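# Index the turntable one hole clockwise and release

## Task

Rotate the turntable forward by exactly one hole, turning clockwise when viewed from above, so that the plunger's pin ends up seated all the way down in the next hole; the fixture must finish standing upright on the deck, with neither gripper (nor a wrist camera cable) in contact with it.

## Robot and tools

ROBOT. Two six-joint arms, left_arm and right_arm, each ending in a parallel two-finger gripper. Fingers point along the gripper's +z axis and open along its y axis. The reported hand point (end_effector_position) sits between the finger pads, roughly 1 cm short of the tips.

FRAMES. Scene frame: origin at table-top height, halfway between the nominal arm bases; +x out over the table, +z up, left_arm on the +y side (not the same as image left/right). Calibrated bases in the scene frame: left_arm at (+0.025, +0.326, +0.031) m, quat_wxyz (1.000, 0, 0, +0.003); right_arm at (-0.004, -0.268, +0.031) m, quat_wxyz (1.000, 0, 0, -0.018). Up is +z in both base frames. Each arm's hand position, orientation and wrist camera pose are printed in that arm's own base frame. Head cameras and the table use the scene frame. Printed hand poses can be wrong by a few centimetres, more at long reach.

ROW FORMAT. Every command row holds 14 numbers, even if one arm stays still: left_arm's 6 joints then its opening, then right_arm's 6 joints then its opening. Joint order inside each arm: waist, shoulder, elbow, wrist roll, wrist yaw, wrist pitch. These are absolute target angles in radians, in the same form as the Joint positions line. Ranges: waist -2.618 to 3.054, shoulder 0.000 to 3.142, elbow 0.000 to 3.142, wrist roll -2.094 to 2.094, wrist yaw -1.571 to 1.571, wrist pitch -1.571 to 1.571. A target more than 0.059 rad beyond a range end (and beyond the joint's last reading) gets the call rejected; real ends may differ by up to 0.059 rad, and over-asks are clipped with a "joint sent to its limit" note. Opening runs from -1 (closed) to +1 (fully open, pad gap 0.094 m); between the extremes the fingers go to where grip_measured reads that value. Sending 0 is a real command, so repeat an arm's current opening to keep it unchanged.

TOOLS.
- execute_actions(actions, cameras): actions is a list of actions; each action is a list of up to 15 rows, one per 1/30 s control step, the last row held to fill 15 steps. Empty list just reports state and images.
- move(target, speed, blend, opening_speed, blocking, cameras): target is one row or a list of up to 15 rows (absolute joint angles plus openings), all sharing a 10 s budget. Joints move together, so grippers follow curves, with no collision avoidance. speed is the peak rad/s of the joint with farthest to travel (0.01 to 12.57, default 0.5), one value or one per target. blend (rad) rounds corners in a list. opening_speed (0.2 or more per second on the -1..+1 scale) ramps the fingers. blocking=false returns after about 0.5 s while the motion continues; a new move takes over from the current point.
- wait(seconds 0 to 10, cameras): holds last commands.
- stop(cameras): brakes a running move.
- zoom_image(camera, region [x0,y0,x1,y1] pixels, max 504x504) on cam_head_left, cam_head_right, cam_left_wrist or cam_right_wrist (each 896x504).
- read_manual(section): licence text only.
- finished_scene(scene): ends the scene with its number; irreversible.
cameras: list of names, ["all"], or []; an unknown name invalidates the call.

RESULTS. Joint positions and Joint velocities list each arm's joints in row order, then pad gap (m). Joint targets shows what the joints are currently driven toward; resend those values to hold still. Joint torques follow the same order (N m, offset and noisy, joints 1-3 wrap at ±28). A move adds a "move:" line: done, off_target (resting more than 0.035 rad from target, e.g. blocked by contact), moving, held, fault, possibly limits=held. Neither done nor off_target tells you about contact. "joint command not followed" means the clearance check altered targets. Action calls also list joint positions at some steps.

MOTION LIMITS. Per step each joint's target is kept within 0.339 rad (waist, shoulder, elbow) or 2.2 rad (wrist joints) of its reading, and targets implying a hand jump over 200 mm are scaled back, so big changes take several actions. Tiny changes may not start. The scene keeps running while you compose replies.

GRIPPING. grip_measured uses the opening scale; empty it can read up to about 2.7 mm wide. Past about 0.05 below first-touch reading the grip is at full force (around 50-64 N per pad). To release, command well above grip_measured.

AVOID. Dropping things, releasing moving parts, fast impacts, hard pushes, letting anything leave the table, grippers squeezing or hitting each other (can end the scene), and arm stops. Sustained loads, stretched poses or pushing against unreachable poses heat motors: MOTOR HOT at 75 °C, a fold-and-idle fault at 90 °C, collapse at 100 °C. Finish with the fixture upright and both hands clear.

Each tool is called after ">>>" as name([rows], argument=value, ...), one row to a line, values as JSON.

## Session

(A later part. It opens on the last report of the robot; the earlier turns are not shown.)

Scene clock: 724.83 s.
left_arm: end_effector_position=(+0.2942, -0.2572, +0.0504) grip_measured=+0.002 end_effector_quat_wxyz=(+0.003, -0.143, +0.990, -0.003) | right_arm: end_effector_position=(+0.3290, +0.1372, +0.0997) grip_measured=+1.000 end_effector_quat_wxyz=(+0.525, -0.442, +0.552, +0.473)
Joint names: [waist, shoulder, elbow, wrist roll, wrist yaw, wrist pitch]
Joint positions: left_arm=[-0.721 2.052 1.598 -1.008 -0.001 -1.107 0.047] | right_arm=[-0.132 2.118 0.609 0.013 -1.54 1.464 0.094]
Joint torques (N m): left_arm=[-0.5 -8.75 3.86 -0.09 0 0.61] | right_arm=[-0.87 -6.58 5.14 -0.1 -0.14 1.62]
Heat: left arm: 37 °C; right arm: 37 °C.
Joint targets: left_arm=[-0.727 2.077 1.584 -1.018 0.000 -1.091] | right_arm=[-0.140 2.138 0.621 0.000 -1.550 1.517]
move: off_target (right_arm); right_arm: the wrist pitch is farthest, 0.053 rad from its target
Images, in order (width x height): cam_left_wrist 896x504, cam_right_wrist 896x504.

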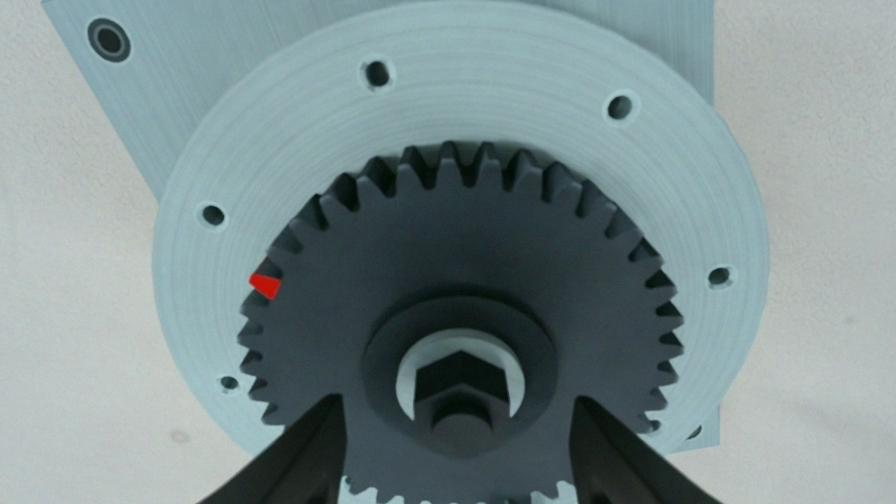

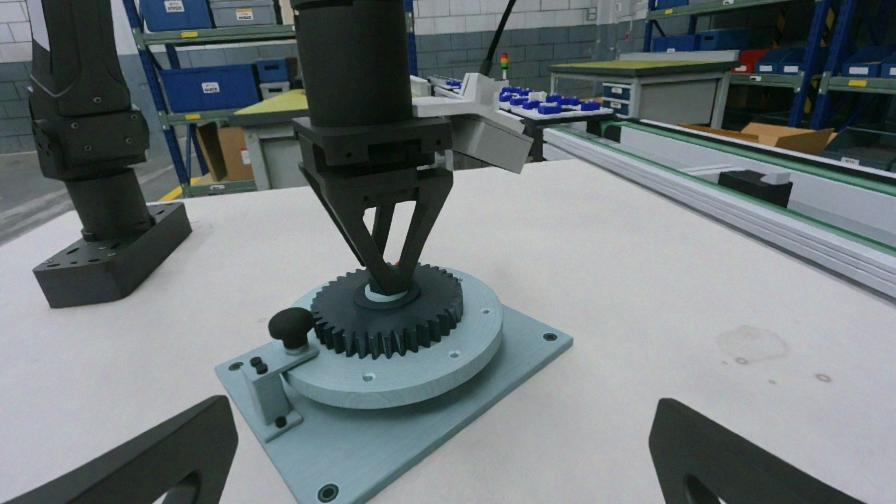

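>>> move(target=[-0.727, 2.082, 1.574, -1.018, 0.0, -1.075, -0.35, -0.14, 2.138, 0.621, 0.0, -1.55, 1.517, 1.0], speed=0.1, cameras=["cam_left_wrist", "cam_right_wrist"])

>>> zoom_image(camera="cam_right_wrist", region=[310, 180, 490, 330])

>>> zoom_image(camera="cam_left_wrist", region=[350, 304, 570, 504])

Scene clock: 759.77 s.
left_arm: end_effector_position=(+0.2943, -0.2573, +0.0448) grip_measured=-0.348 end_effector_quat_wxyz=(+0.002, -0.143, +0.990, -0.002) | right_arm: end_effector_position=(+0.3290, +0.1372, +0.0997) grip_measured=+1.000 end_effector_quat_wxyz=(+0.525, -0.442, +0.552, +0.473)
Joint names: [waist, shoulder, elbow, wrist roll, wrist yaw, wrist pitch]
Joint positions: left_arm=[-0.721 2.061 1.587 -1.009 -0.001 -1.091 0.031] | right_arm=[-0.132 2.118 0.609 0.013 -1.54 1.464 0.094]
Joint torques (N m): left_arm=[-0.49 -9.09 3.84 -0.1 0.01 0.59] | right_arm=[-0.88 -6.57 5.16 -0.1 -0.15 1.63]
Heat: left arm: 37 °C; right arm: 37 °C.
Joint targets: left_arm=[-0.727 2.082 1.574 -1.018 0.000 -1.075] | right_arm=[-0.140 2.138 0.621 0.000 -1.550 1.517]
move: off_target (right_arm); right_arm: the wrist pitch is farthest, 0.053 rad from its target
Images, in order (width x height): cam_left_wrist 896x504, cam_right_wrist 896x504.

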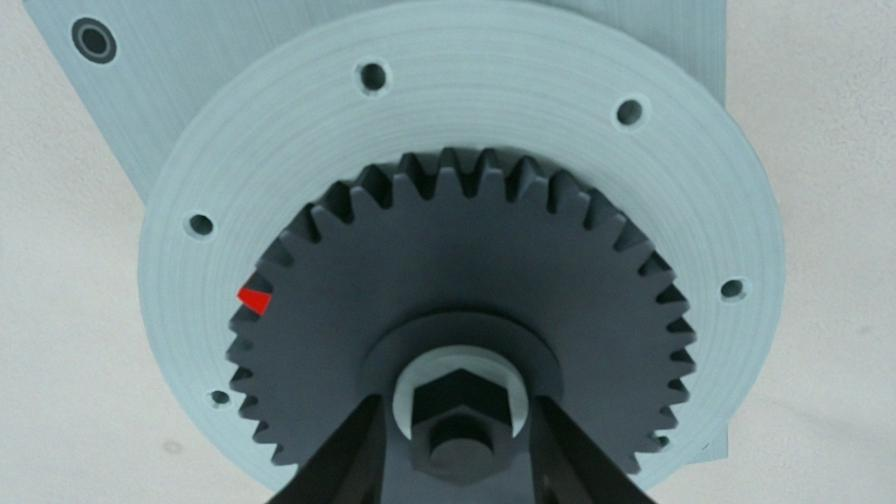

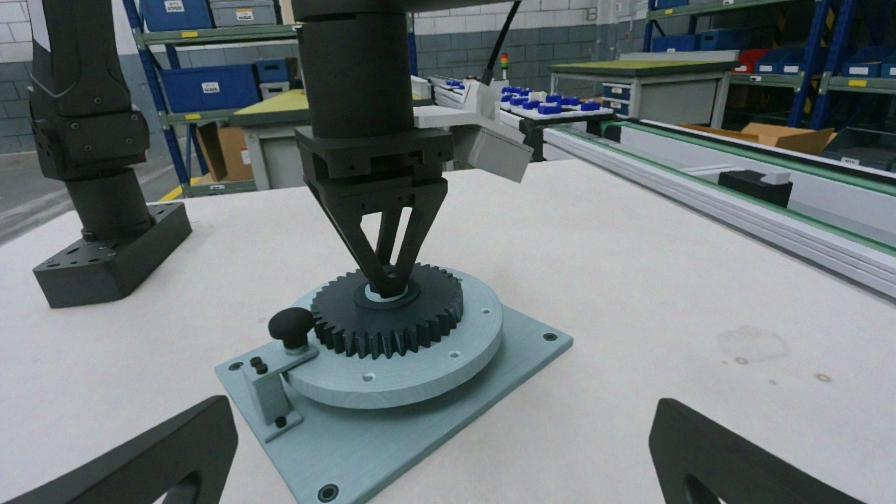

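Scaled by 2.800 from the camera's 896x504 image, which has a finer 1280x720 frame.

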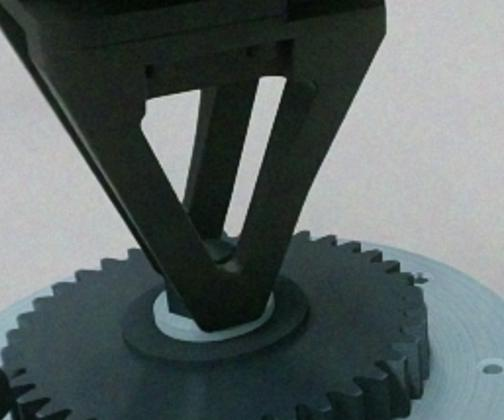

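Scaled by 2.291 from the camera's 896x504 image, which has a finer 1280x720 frame.

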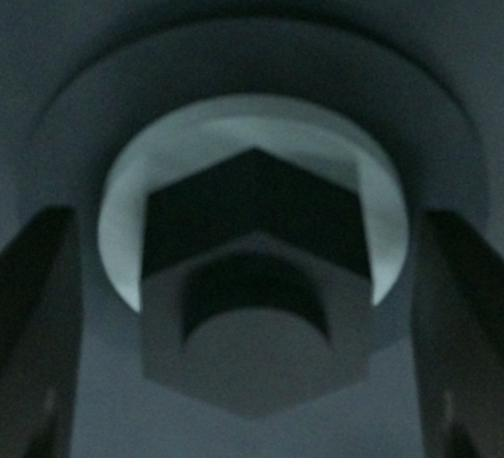

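>>> move(target=[-0.727, 2.082, 1.574, -1.018, 0.0, -1.075, -0.8, -0.14, 2.138, 0.621, 0.0, -1.55, 1.517, 1.0], opening_speed=0.2, cameras=["cam_left_wrist", "cam_right_wrist"])

>>> zoom_image(camera="cam_left_wrist", region=[350, 304, 570, 504])

Scene clock: 779.97 s.
left_arm: end_effector_position=(+0.2946, -0.2576, +0.0448) grip_measured=-0.626 end_effector_quat_wxyz=(+0.003, -0.143, +0.990, -0.003) | right_arm: end_effector_position=(+0.3290, +0.1372, +0.0997) grip_measured=+1.000 end_effector_quat_wxyz=(+0.525, -0.442, +0.552, +0.473)
Joint names: [waist, shoulder, elbow, wrist roll, wrist yaw, wrist pitch]
Joint positions: left_arm=[-0.721 2.061 1.587 -1.009 0 -1.09 0.018] | right_arm=[-0.132 2.118 0.609 0.013 -1.54 1.464 0.094]
Joint torques (N m): left_arm=[-0.47 -9.11 3.85 -0.1 -0.01 0.59] | right_arm=[-0.94 -6.56 5.15 -0.11 -0.15 1.62]
Heat: left arm: 36 °C; right arm: 37 °C.
Joint targets: left_arm=[-0.727 2.082 1.574 -1.018 0.000 -1.075] | right_arm=[-0.140 2.138 0.621 0.000 -1.550 1.517]
move: off_target (right_arm); right_arm: the wrist pitch is farthest, 0.053 rad from its target
Images, in order (width x height): cam_left_wrist 896x504, cam_right_wrist 896x504.

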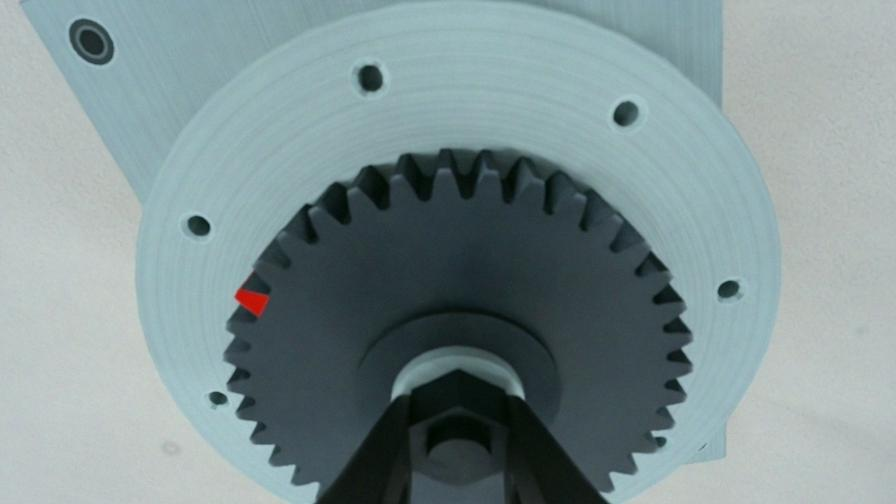

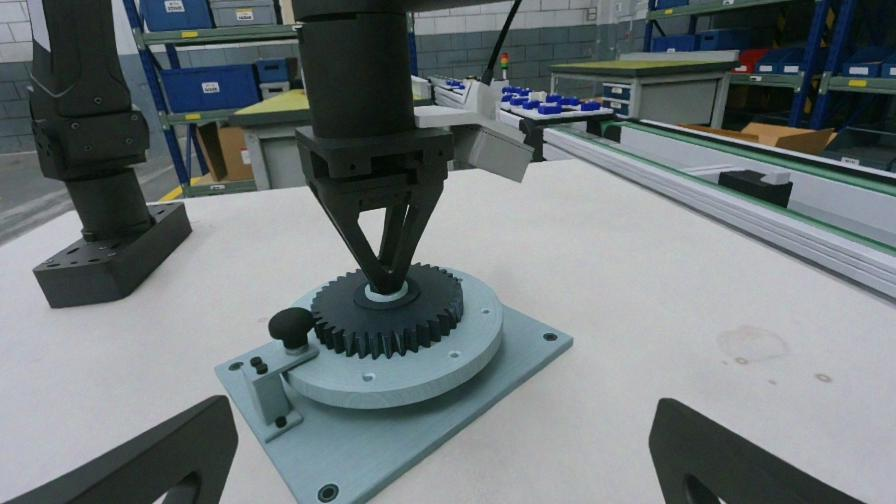

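Scaled by 2.291 from the camera's 896x504 image, which has a finer 1280x720 frame.

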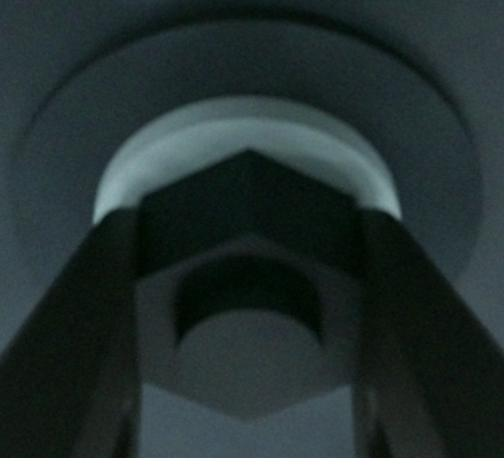

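>>> move([
  [-0.727, 2.082, 1.574, -1.018, 0.0, -1.075, -0.8, -0.036, 1.528, 0.193, 0.0, 0.3, 1.15, 0.2],
  [-0.727, 2.082, 1.574, -1.018, 0.0, -1.075, -0.8, 1.206, 1.663, 0.162, 0.2, 0.618, 1.14, 0.2],
], speed=0.7, blend=0.1, cameras=["all"])

Scene clock: 929.67 s.
left_arm: end_effector_position=(+0.2946, -0.2576, +0.0448) grip_measured=-0.626 end_effector_quat_wxyz=(+0.003, -0.143, +0.990, -0.003) | right_arm: end_effector_position=(+0.2122, +0.2702, +0.0731) grip_measured=+0.202 end_effector_quat_wxyz=(+0.581, -0.226, +0.763, +0.170)
Joint names: [waist, shoulder, elbow, wrist roll, wrist yaw, wrist pitch]
Joint positions: left_arm=[-0.721 2.061 1.587 -1.009 0 -1.09 0.018] | right_arm=[1.199 1.65 0.17 0.187 0.6 1.151 0.056]
Joint torques (N m): left_arm=[-0.53 -9.13 3.84 -0.1 -0.01 0.6] | right_arm=[0.59 -3.58 3.96 0.17 0.25 1.56]
Heat: left arm: 35 °C; right arm: 37 °C.
Joint targets: left_arm=[-0.727 2.082 1.574 -1.018 0.000 -1.075] | right_arm=[1.206 1.663 0.162 0.200 0.618 1.140]
move: done

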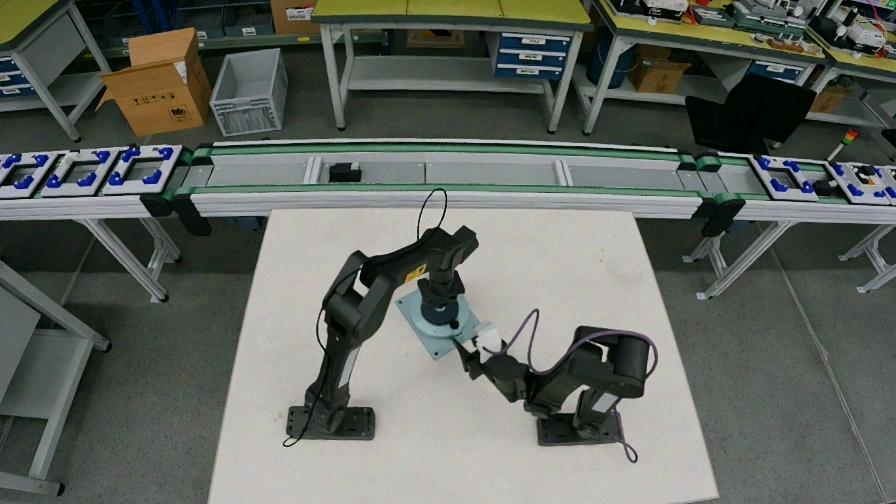

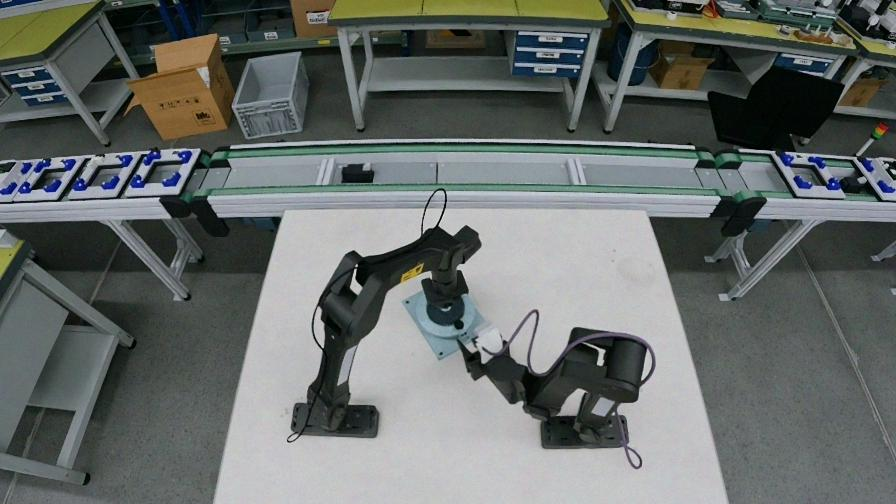

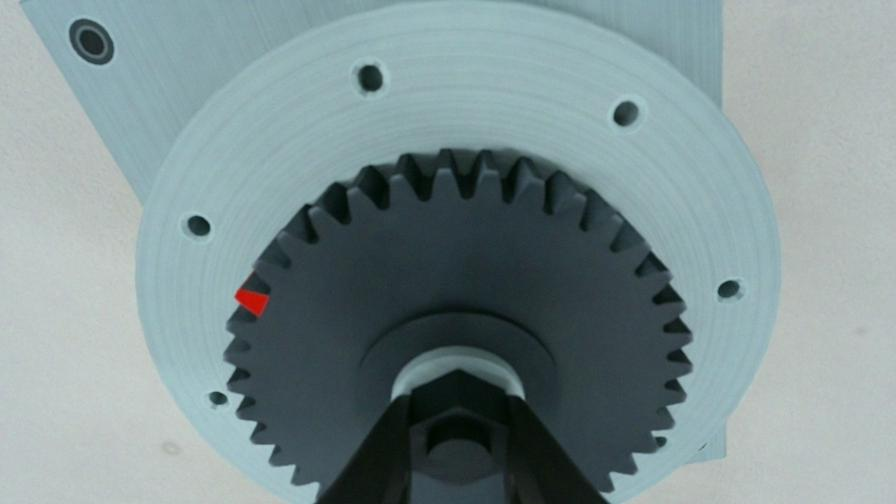

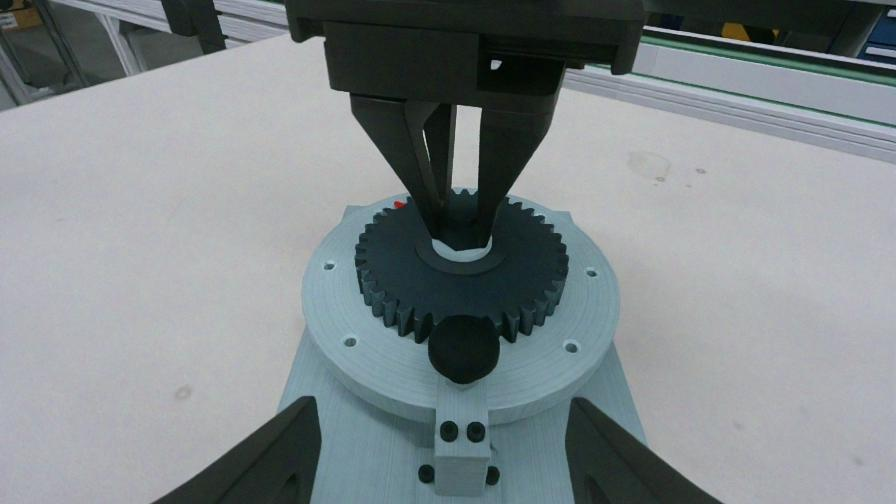

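>>> zoom_image(camera="cam_right_wrist", region=[270, 290, 620, 504])

>>> zoom_image(camera="cam_right_wrist", region=[390, 290, 540, 504])

Scaled by 1.440 from the camera's 896x504 image, which has a finer 1280x720 frame.

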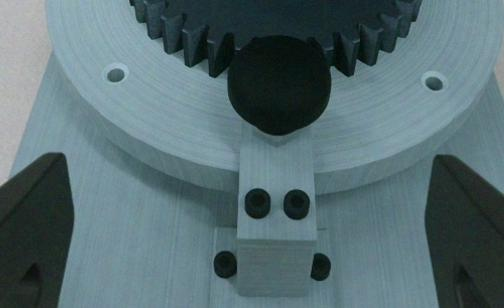

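Scaled by 2.355 from the camera's 896x504 image, which has a finer 1280x720 frame.

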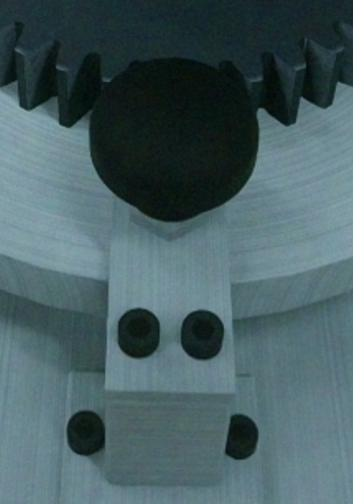

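>>> move(target=[-0.727, 2.082, 1.574, -1.018, 0.0, -1.075, -0.8, 1.12, 1.732, 0.273, 0.227, 0.55, 1.026, 0.2], speed=0.2, cameras=["cam_left_wrist", "cam_right_wrist"])

>>> zoom_image(camera="cam_right_wrist", region=[270, 290, 620, 504])

Scene clock: 1056.77 s.
left_arm: end_effector_position=(+0.2946, -0.2576, +0.0448) grip_measured=-0.626 end_effector_quat_wxyz=(+0.003, -0.143, +0.990, -0.003) | right_arm: end_effector_position=(+0.2332, +0.2743, +0.0520) grip_measured=+0.202 end_effector_quat_wxyz=(+0.552, -0.223, +0.790, +0.144)
Joint names: [waist, shoulder, elbow, wrist roll, wrist yaw, wrist pitch]
Joint positions: left_arm=[-0.721 2.061 1.587 -1.009 0 -1.09 0.018] | right_arm=[1.128 1.718 0.259 0.212 0.556 1.036 0.056]
Joint torques (N m): left_arm=[-0.55 -9.09 3.82 -0.1 0.01 0.59] | right_arm=[-0.84 -4.16 6.26 0.17 0.04 1.53]
Heat: left arm: 35 °C; right arm: 36 °C.
Joint targets: left_arm=[-0.727 2.082 1.574 -1.018 0.000 -1.075] | right_arm=[1.120 1.732 0.273 0.227 0.550 1.026]
move: done
Images, in order (width x height): cam_left_wrist 896x504, cam_right_wrist 896x504.

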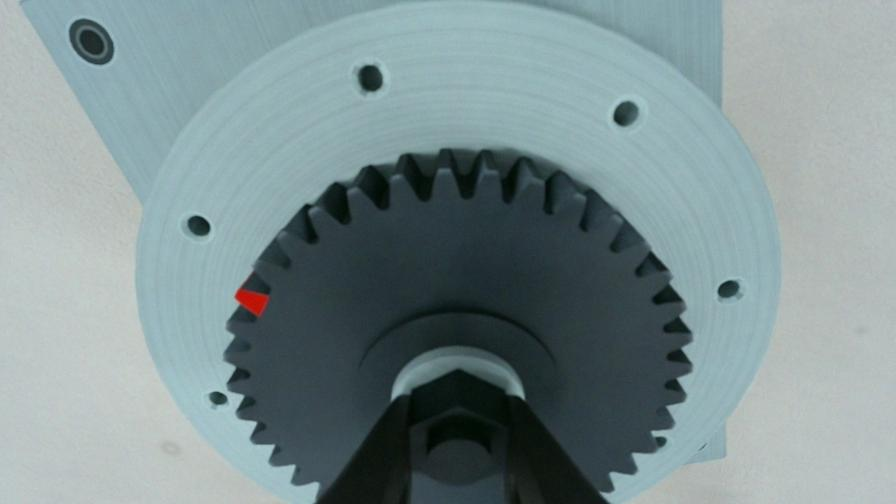

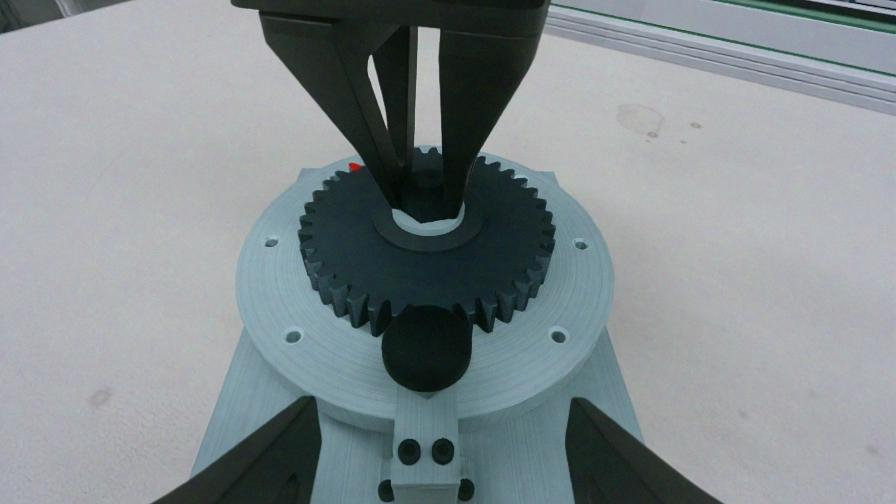

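Scaled by 1.440 from the camera's 896x504 image, which has a finer 1280x720 frame.

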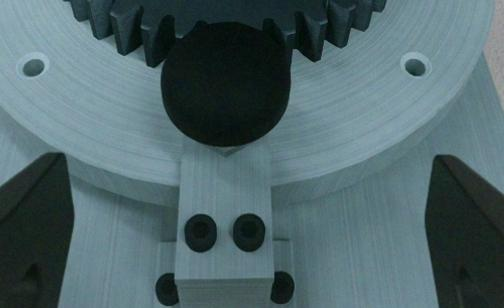

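>>> move(target=[-0.727, 2.082, 1.574, -1.018, 0.0, -1.075, -0.8, 1.074, 1.844, 0.339, 0.187, 0.5, 1.114, 0.1], speed=0.12, cameras=["cam_left_wrist", "cam_right_wrist"])

>>> zoom_image(camera="cam_right_wrist", region=[270, 290, 620, 504])

Scene clock: 1094.50 s.
left_arm: end_effector_position=(+0.2946, -0.2576, +0.0448) grip_measured=-0.626 end_effector_quat_wxyz=(+0.003, -0.143, +0.990, -0.003) | right_arm: end_effector_position=(+0.2504, +0.2877, +0.0458) grip_measured=+0.102 end_effector_quat_wxyz=(+0.555, -0.220, +0.788, +0.150)
Joint names: [waist, shoulder, elbow, wrist roll, wrist yaw, wrist pitch]
Joint positions: left_arm=[-0.721 2.061 1.587 -1.009 0 -1.09 0.018] | right_arm=[1.083 1.828 0.325 0.195 0.511 1.104 0.052]
Joint torques (N m): left_arm=[-0.54 -9.09 3.85 -0.09 -0.01 0.59] | right_arm=[-0.87 -4.82 6.06 -0.07 -0.02 1.72]
Heat: left arm: 35 °C; right arm: 38 °C.
Joint targets: left_arm=[-0.727 2.082 1.574 -1.018 0.000 -1.075] | right_arm=[1.074 1.844 0.339 0.187 0.500 1.114]
move: done
Images, in order (width x height): cam_left_wrist 896x504, cam_right_wrist 896x504.

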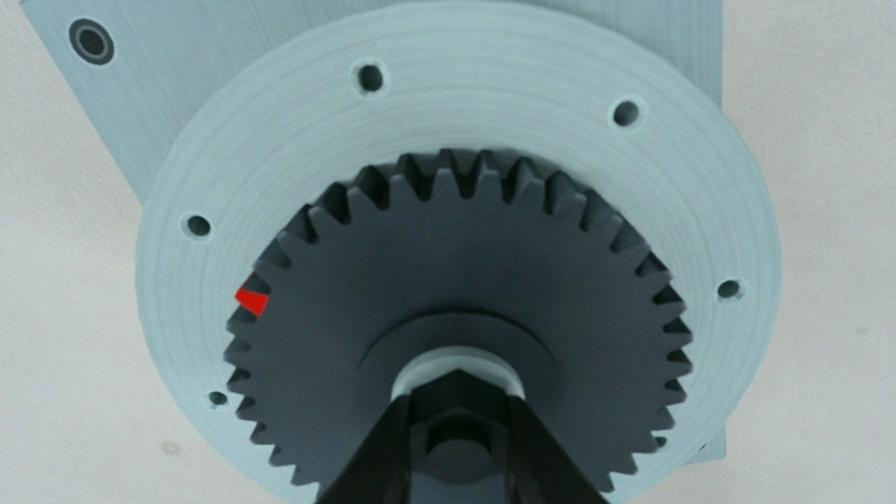

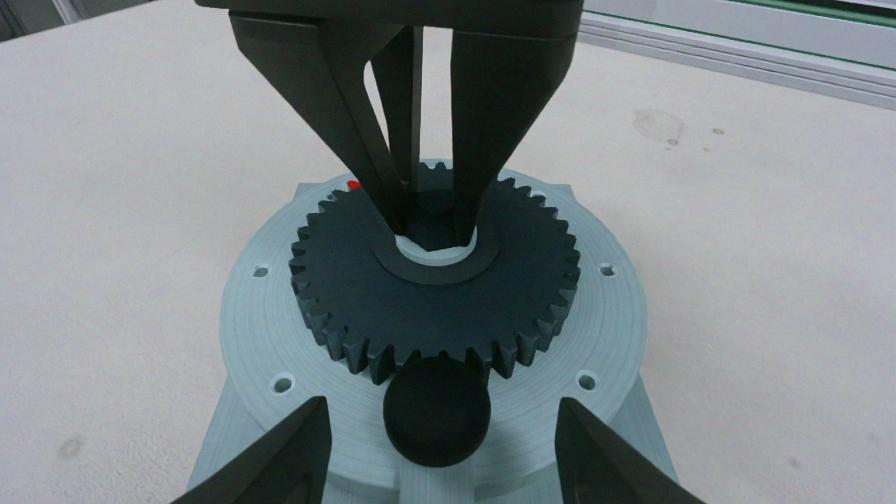

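Scaled by 1.440 from the camera's 896x504 image, which has a finer 1280x720 frame.

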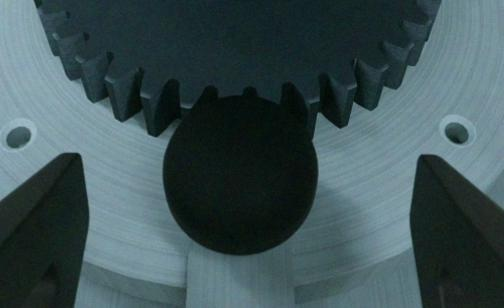

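>>> move(target=[-0.727, 2.082, 1.574, -1.018, 0.0, -1.075, -0.8, 1.0495, 1.902, 0.374, 0.18, 0.47, 1.148, 0.0], speed=0.08, cameras=["cam_left_wrist", "cam_right_wrist"])

>>> zoom_image(camera="cam_right_wrist", region=[270, 290, 620, 504])

>>> zoom_image(camera="cam_left_wrist", region=[350, 304, 800, 504])

Scene clock: 1109.47 s.
left_arm: end_effector_position=(+0.2946, -0.2576, +0.0448) grip_measured=-0.626 end_effector_quat_wxyz=(+0.003, -0.143, +0.990, -0.003) | right_arm: end_effector_position=(+0.2595, +0.2945, +0.0412) grip_measured=+0.002 end_effector_quat_wxyz=(+0.555, -0.219, +0.787, +0.155)
Joint names: [waist, shoulder, elbow, wrist roll, wrist yaw, wrist pitch]
Joint positions: left_arm=[-0.721 2.061 1.587 -1.009 0 -1.09 0.018] | right_arm=[1.058 1.885 0.36 0.188 0.481 1.137 0.047]
Joint torques (N m): left_arm=[-0.53 -9.11 3.78 -0.1 -0.01 0.6] | right_arm=[-0.88 -5.16 5.91 -0.06 -0.06 1.77]
Heat: left arm: 35 °C; right arm: 37 °C.
Joint targets: left_arm=[-0.727 2.082 1.574 -1.018 0.000 -1.075] | right_arm=[1.049 1.902 0.374 0.180 0.470 1.148]
move: done
Images, in order (width x height): cam_left_wrist 896x504, cam_right_wrist 896x504.

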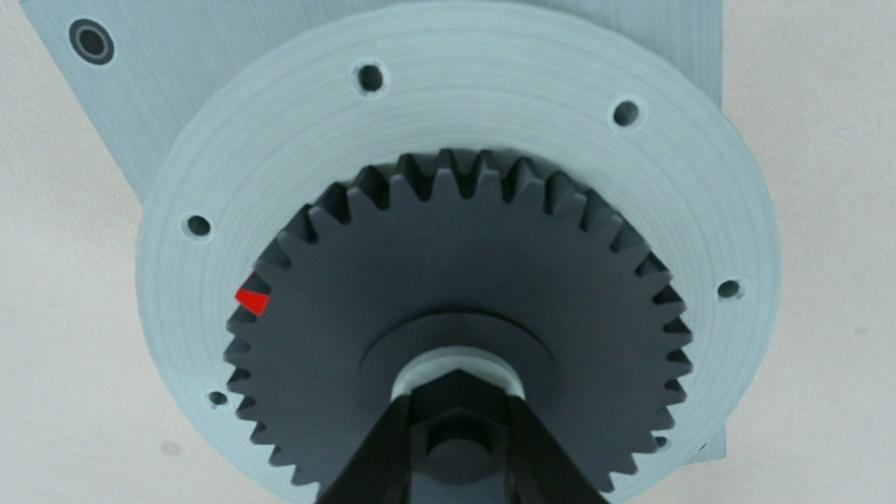

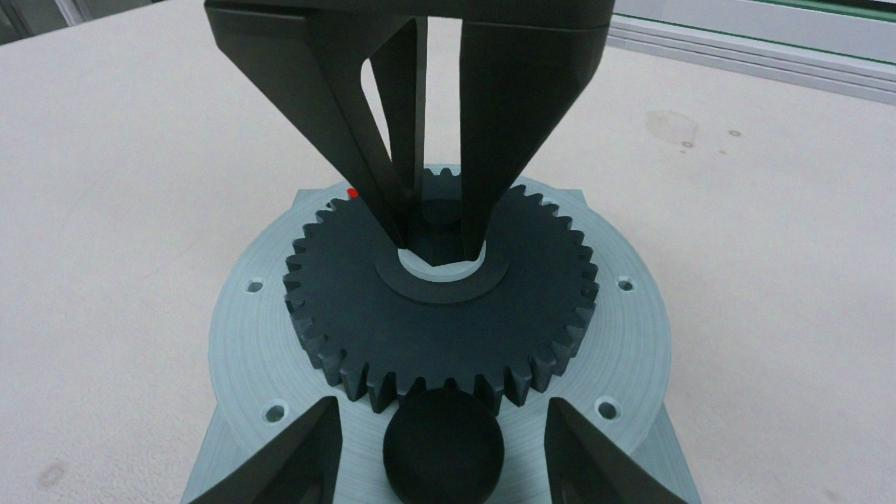

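Scaled by 1.440 from the camera's 896x504 image, which has a finer 1280x720 frame.

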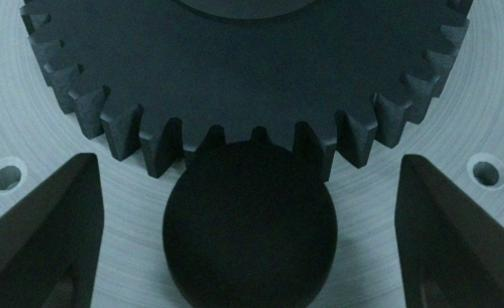

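Scaled by 1.120 from the camera's 896x504 image, which has a finer 1280x720 frame.

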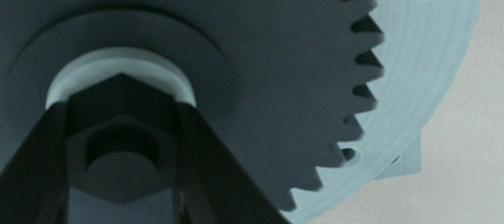

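>>> move(target=[-0.727, 2.082, 1.574, -1.018, 0.0, -1.075, -0.8, 1.0495, 1.902, 0.374, 0.18, 0.47, 1.148, -0.75], opening_speed=0.25, cameras=["cam_left_wrist", "cam_right_wrist"])

>>> zoom_image(camera="cam_right_wrist", region=[270, 290, 620, 504])

Scene clock: 1127.33 s.
left_arm: end_effector_position=(+0.2946, -0.2576, +0.0448) grip_measured=-0.626 end_effector_quat_wxyz=(+0.003, -0.143, +0.990, -0.003) | right_arm: end_effector_position=(+0.2593, +0.2948, +0.0413) grip_measured=-0.488 end_effector_quat_wxyz=(+0.555, -0.220, +0.787, +0.156)
Joint names: [waist, shoulder, elbow, wrist roll, wrist yaw, wrist pitch]
Joint positions: left_arm=[-0.721 2.061 1.587 -1.009 0 -1.09 0.018] | right_arm=[1.058 1.885 0.36 0.187 0.48 1.138 0.024]
Joint torques (N m): left_arm=[-0.51 -9.13 3.84 -0.09 -0.01 0.59] | right_arm=[-0.9 -5.15 5.85 -0.04 -0.02 1.75]
Heat: left arm: 35 °C; right arm: 39 °C.
Joint targets: left_arm=[-0.727 2.082 1.574 -1.018 0.000 -1.075] | right_arm=[1.049 1.902 0.374 0.180 0.470 1.148]
move: done
Images, in order (width x height): cam_left_wrist 896x504, cam_right_wrist 896x504.

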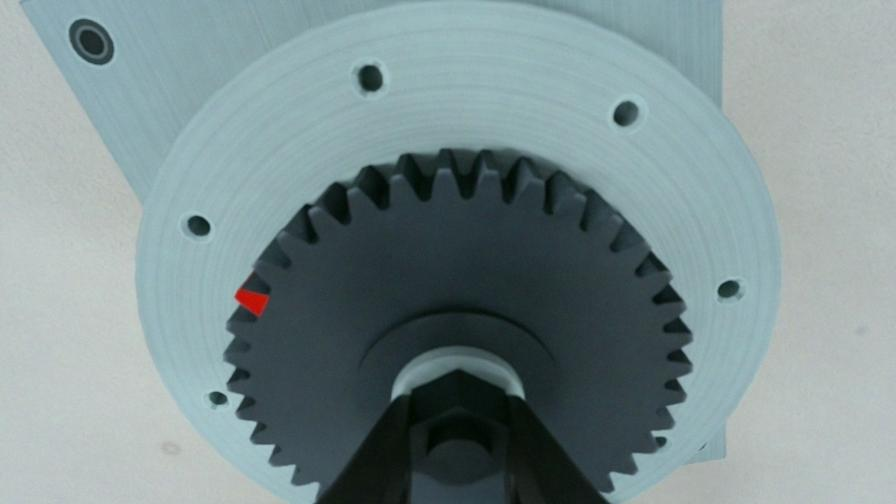

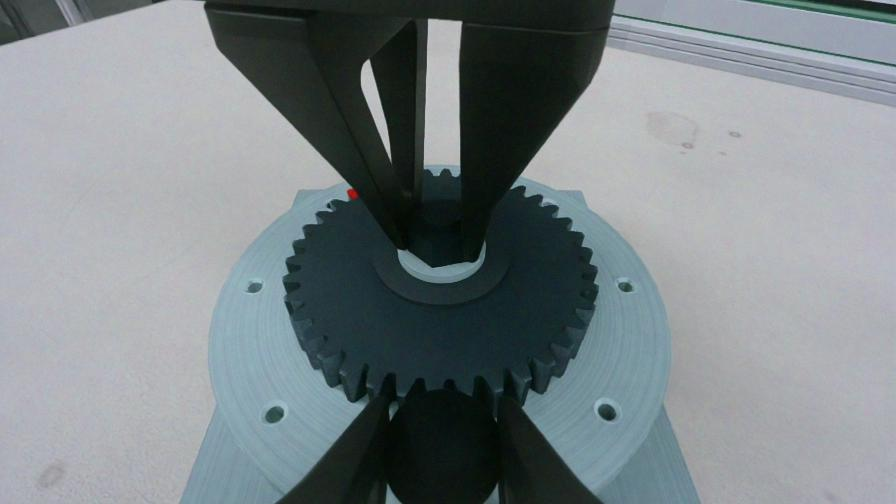

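Scaled by 1.440 from the camera's 896x504 image, which has a finer 1280x720 frame.

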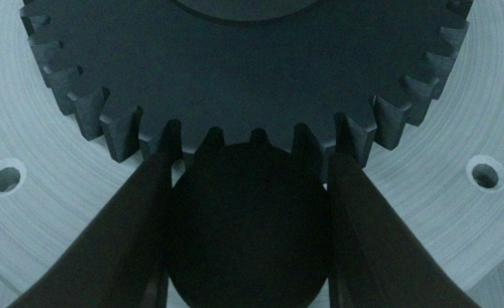

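>>> move(target=[-0.727, 2.082, 1.574, -1.018, 0.0, -1.075, -0.8, 1.0495, 1.84, 0.374, 0.18, 0.47, 1.095, -0.75], speed=0.06, cameras=["cam_left_wrist", "cam_right_wrist"])

>>> zoom_image(camera="cam_right_wrist", region=[270, 290, 620, 504])

Scene clock: 1147.10 s.
left_arm: end_effector_position=(+0.2946, -0.2576, +0.0448) grip_measured=-0.626 end_effector_quat_wxyz=(+0.003, -0.143, +0.990, -0.003) | right_arm: end_effector_position=(+0.2585, +0.2953, +0.0413) grip_measured=-0.488 end_effector_quat_wxyz=(+0.550, -0.224, +0.789, +0.154)
Joint names: [waist, shoulder, elbow, wrist roll, wrist yaw, wrist pitch]
Joint positions: left_arm=[-0.721 2.061 1.587 -1.009 0 -1.09 0.018] | right_arm=[1.058 1.869 0.363 0.187 0.474 1.106 0.024]
Joint torques (N m): left_arm=[-0.51 -9.11 3.81 -0.09 0 0.58] | right_arm=[-0.87 -8.72 5.64 -0.05 0.05 1.54]
Heat: left arm: 35 °C; right arm: 40 °C.
Joint targets: left_arm=[-0.727 2.082 1.574 -1.018 0.000 -1.075] | right_arm=[1.049 1.840 0.374 0.180 0.470 1.095]
move: done
Images, in order (width x height): cam_left_wrist 896x504, cam_right_wrist 896x504.

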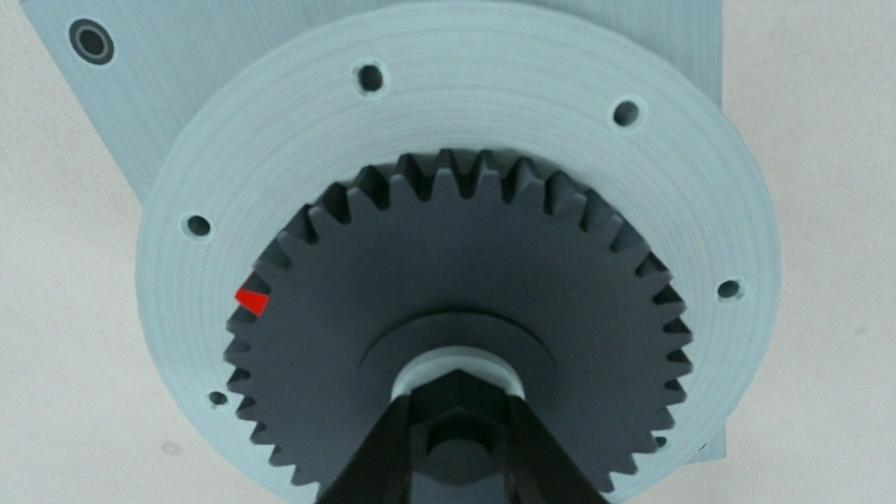

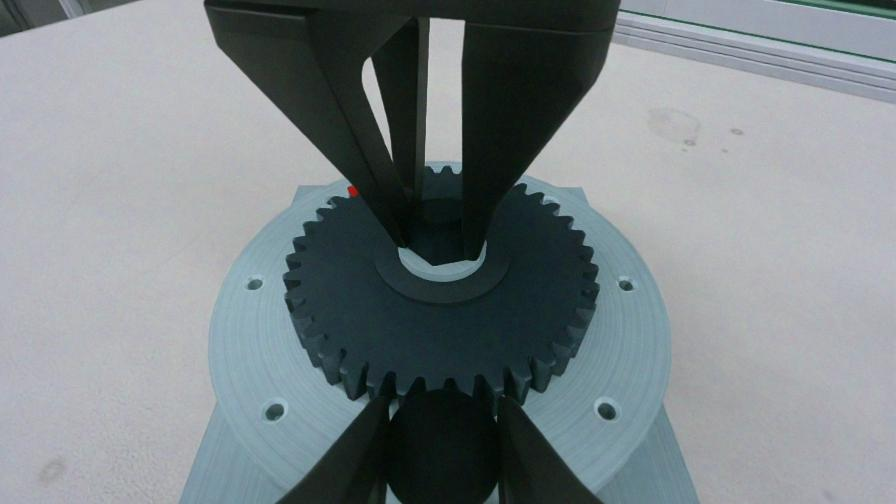

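Scaled by 1.440 from the camera's 896x504 image, which has a finer 1280x720 frame.

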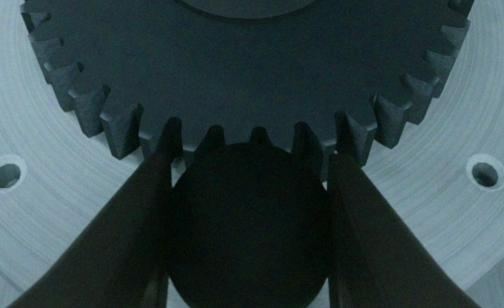

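>>> move(target=[-0.727, 2.082, 1.574, -1.018, 0.0, -1.075, -0.8, 1.0495, 1.82, 0.374, 0.18, 0.47, 1.095, -0.75], speed=0.06, cameras=["cam_left_wrist", "cam_right_wrist"])

>>> zoom_image(camera="cam_right_wrist", region=[270, 290, 620, 504])

Scene clock: 1156.23 s.
left_arm: end_effector_position=(+0.2946, -0.2576, +0.0448) grip_measured=-0.626 end_effector_quat_wxyz=(+0.003, -0.143, +0.990, -0.003) | right_arm: end_effector_position=(+0.2585, +0.2954, +0.0417) grip_measured=-0.488 end_effector_quat_wxyz=(+0.548, -0.226, +0.791, +0.154)
Joint names: [waist, shoulder, elbow, wrist roll, wrist yaw, wrist pitch]
Joint positions: left_arm=[-0.721 2.061 1.587 -1.009 0 -1.09 0.018] | right_arm=[1.055 1.857 0.365 0.187 0.467 1.086 0.024]
Joint torques (N m): left_arm=[-0.53 -9.11 3.84 -0.09 0.01 0.59] | right_arm=[-0.66 -9.36 5.57 -0.05 0.12 1.73]
Heat: left arm: 35 °C; right arm: 38 °C.
Joint targets: left_arm=[-0.727 2.082 1.574 -1.018 0.000 -1.075] | right_arm=[1.049 1.820 0.374 0.180 0.470 1.095]
move: off_target (right_arm); right_arm: the shoulder is farthest, 0.037 rad from its target
Images, in order (width x height): cam_left_wrist 896x504, cam_right_wrist 896x504.

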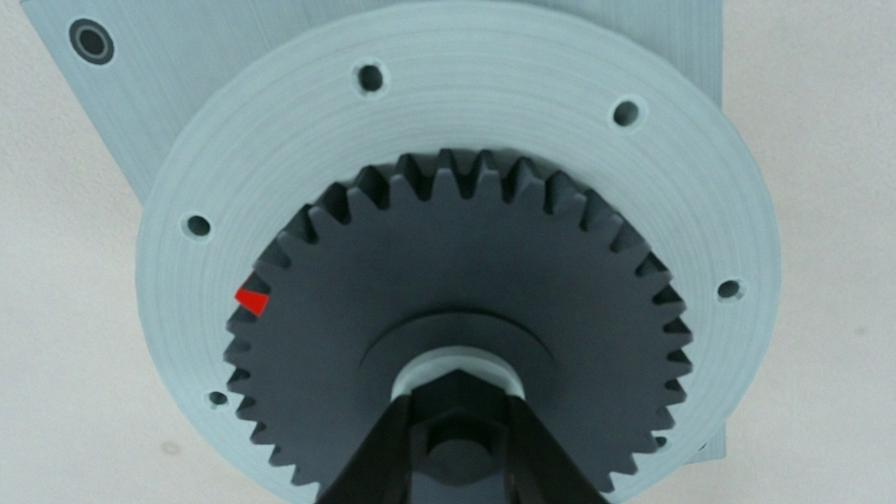

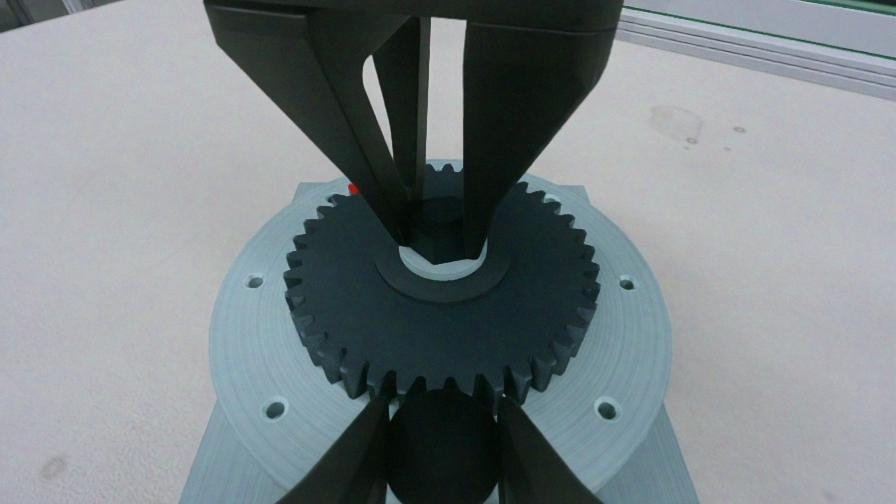

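Scaled by 1.440 from the camera's 896x504 image, which has a finer 1280x720 frame.

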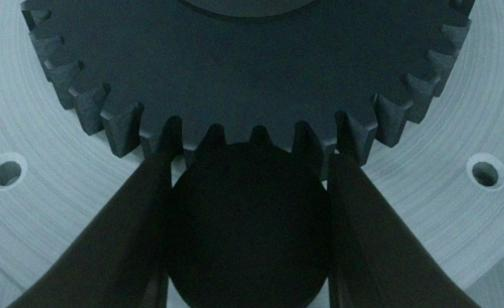

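>>> move(target=[-0.727, 2.082, 1.574, -1.018, 0.0, -1.075, -0.8, 1.0495, 1.830, 0.399, 0.18, 0.47, 1.32, -0.75], speed=0.15, cameras=["cam_left_wrist", "cam_right_wrist"])

>>> zoom_image(camera="cam_right_wrist", region=[270, 290, 620, 504])

Scene clock: 1207.87 s.
left_arm: end_effector_position=(+0.2946, -0.2576, +0.0448) grip_measured=-0.626 end_effector_quat_wxyz=(+0.003, -0.143, +0.990, -0.003) | right_arm: end_effector_position=(+0.2593, +0.2970, +0.0459) grip_measured=-0.488 end_effector_quat_wxyz=(+0.553, -0.223, +0.786, +0.160)
Joint names: [waist, shoulder, elbow, wrist roll, wrist yaw, wrist pitch]
Joint positions: left_arm=[-0.721 2.061 1.587 -1.009 0 -1.09 0.018] | right_arm=[1.055 1.857 0.365 0.186 0.466 1.106 0.024]
Joint torques (N m): left_arm=[-0.53 -9.14 3.81 -0.09 0.01 0.6] | right_arm=[-0.62 -8.51 8.01 -0.04 0.11 3.6]
Heat: left arm: 35 °C; right arm: 39 °C.
Joint targets: left_arm=[-0.727 2.082 1.574 -1.018 0.000 -1.075] | right_arm=[1.049 1.830 0.399 0.180 0.470 1.320]
move: off_target (right_arm); right_arm: the wrist pitch is farthest, 0.214 rad from its target
Images, in order (width x height): cam_left_wrist 896x504, cam_right_wrist 896x504.

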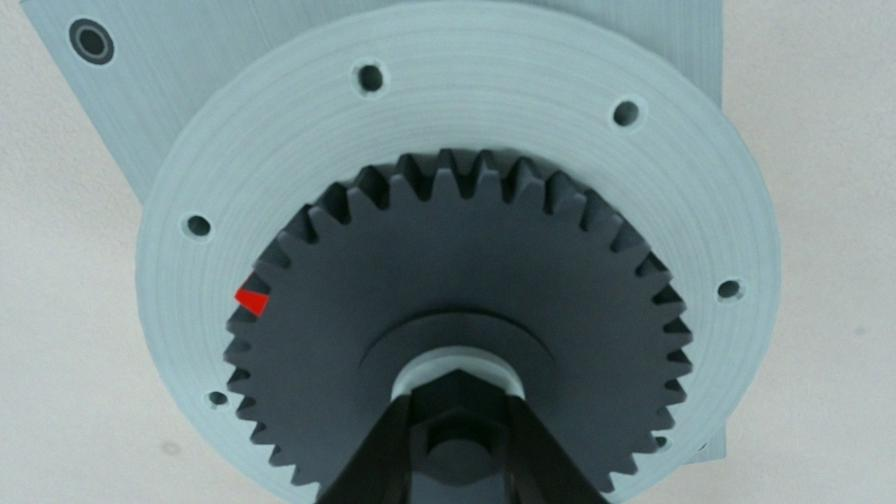

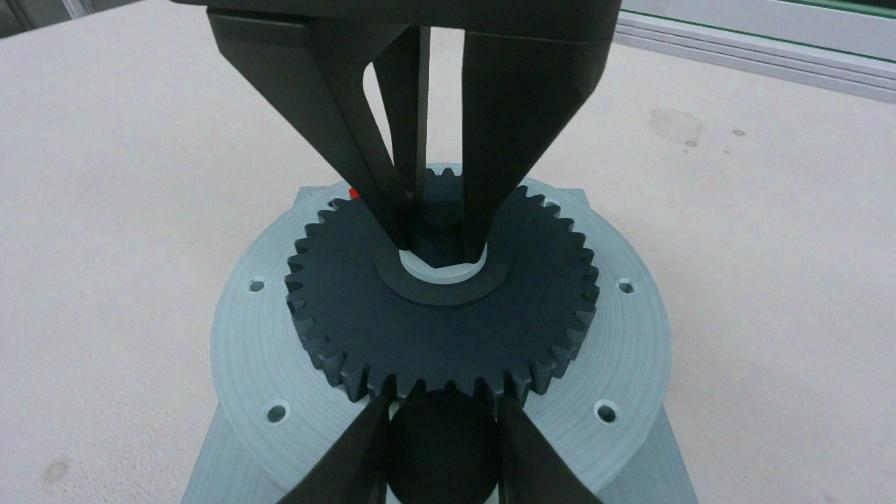

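Scaled by 1.440 from the camera's 896x504 image, which has a finer 1280x720 frame.

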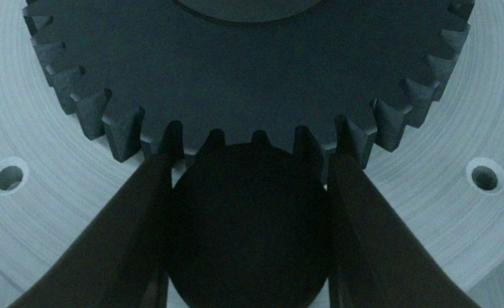

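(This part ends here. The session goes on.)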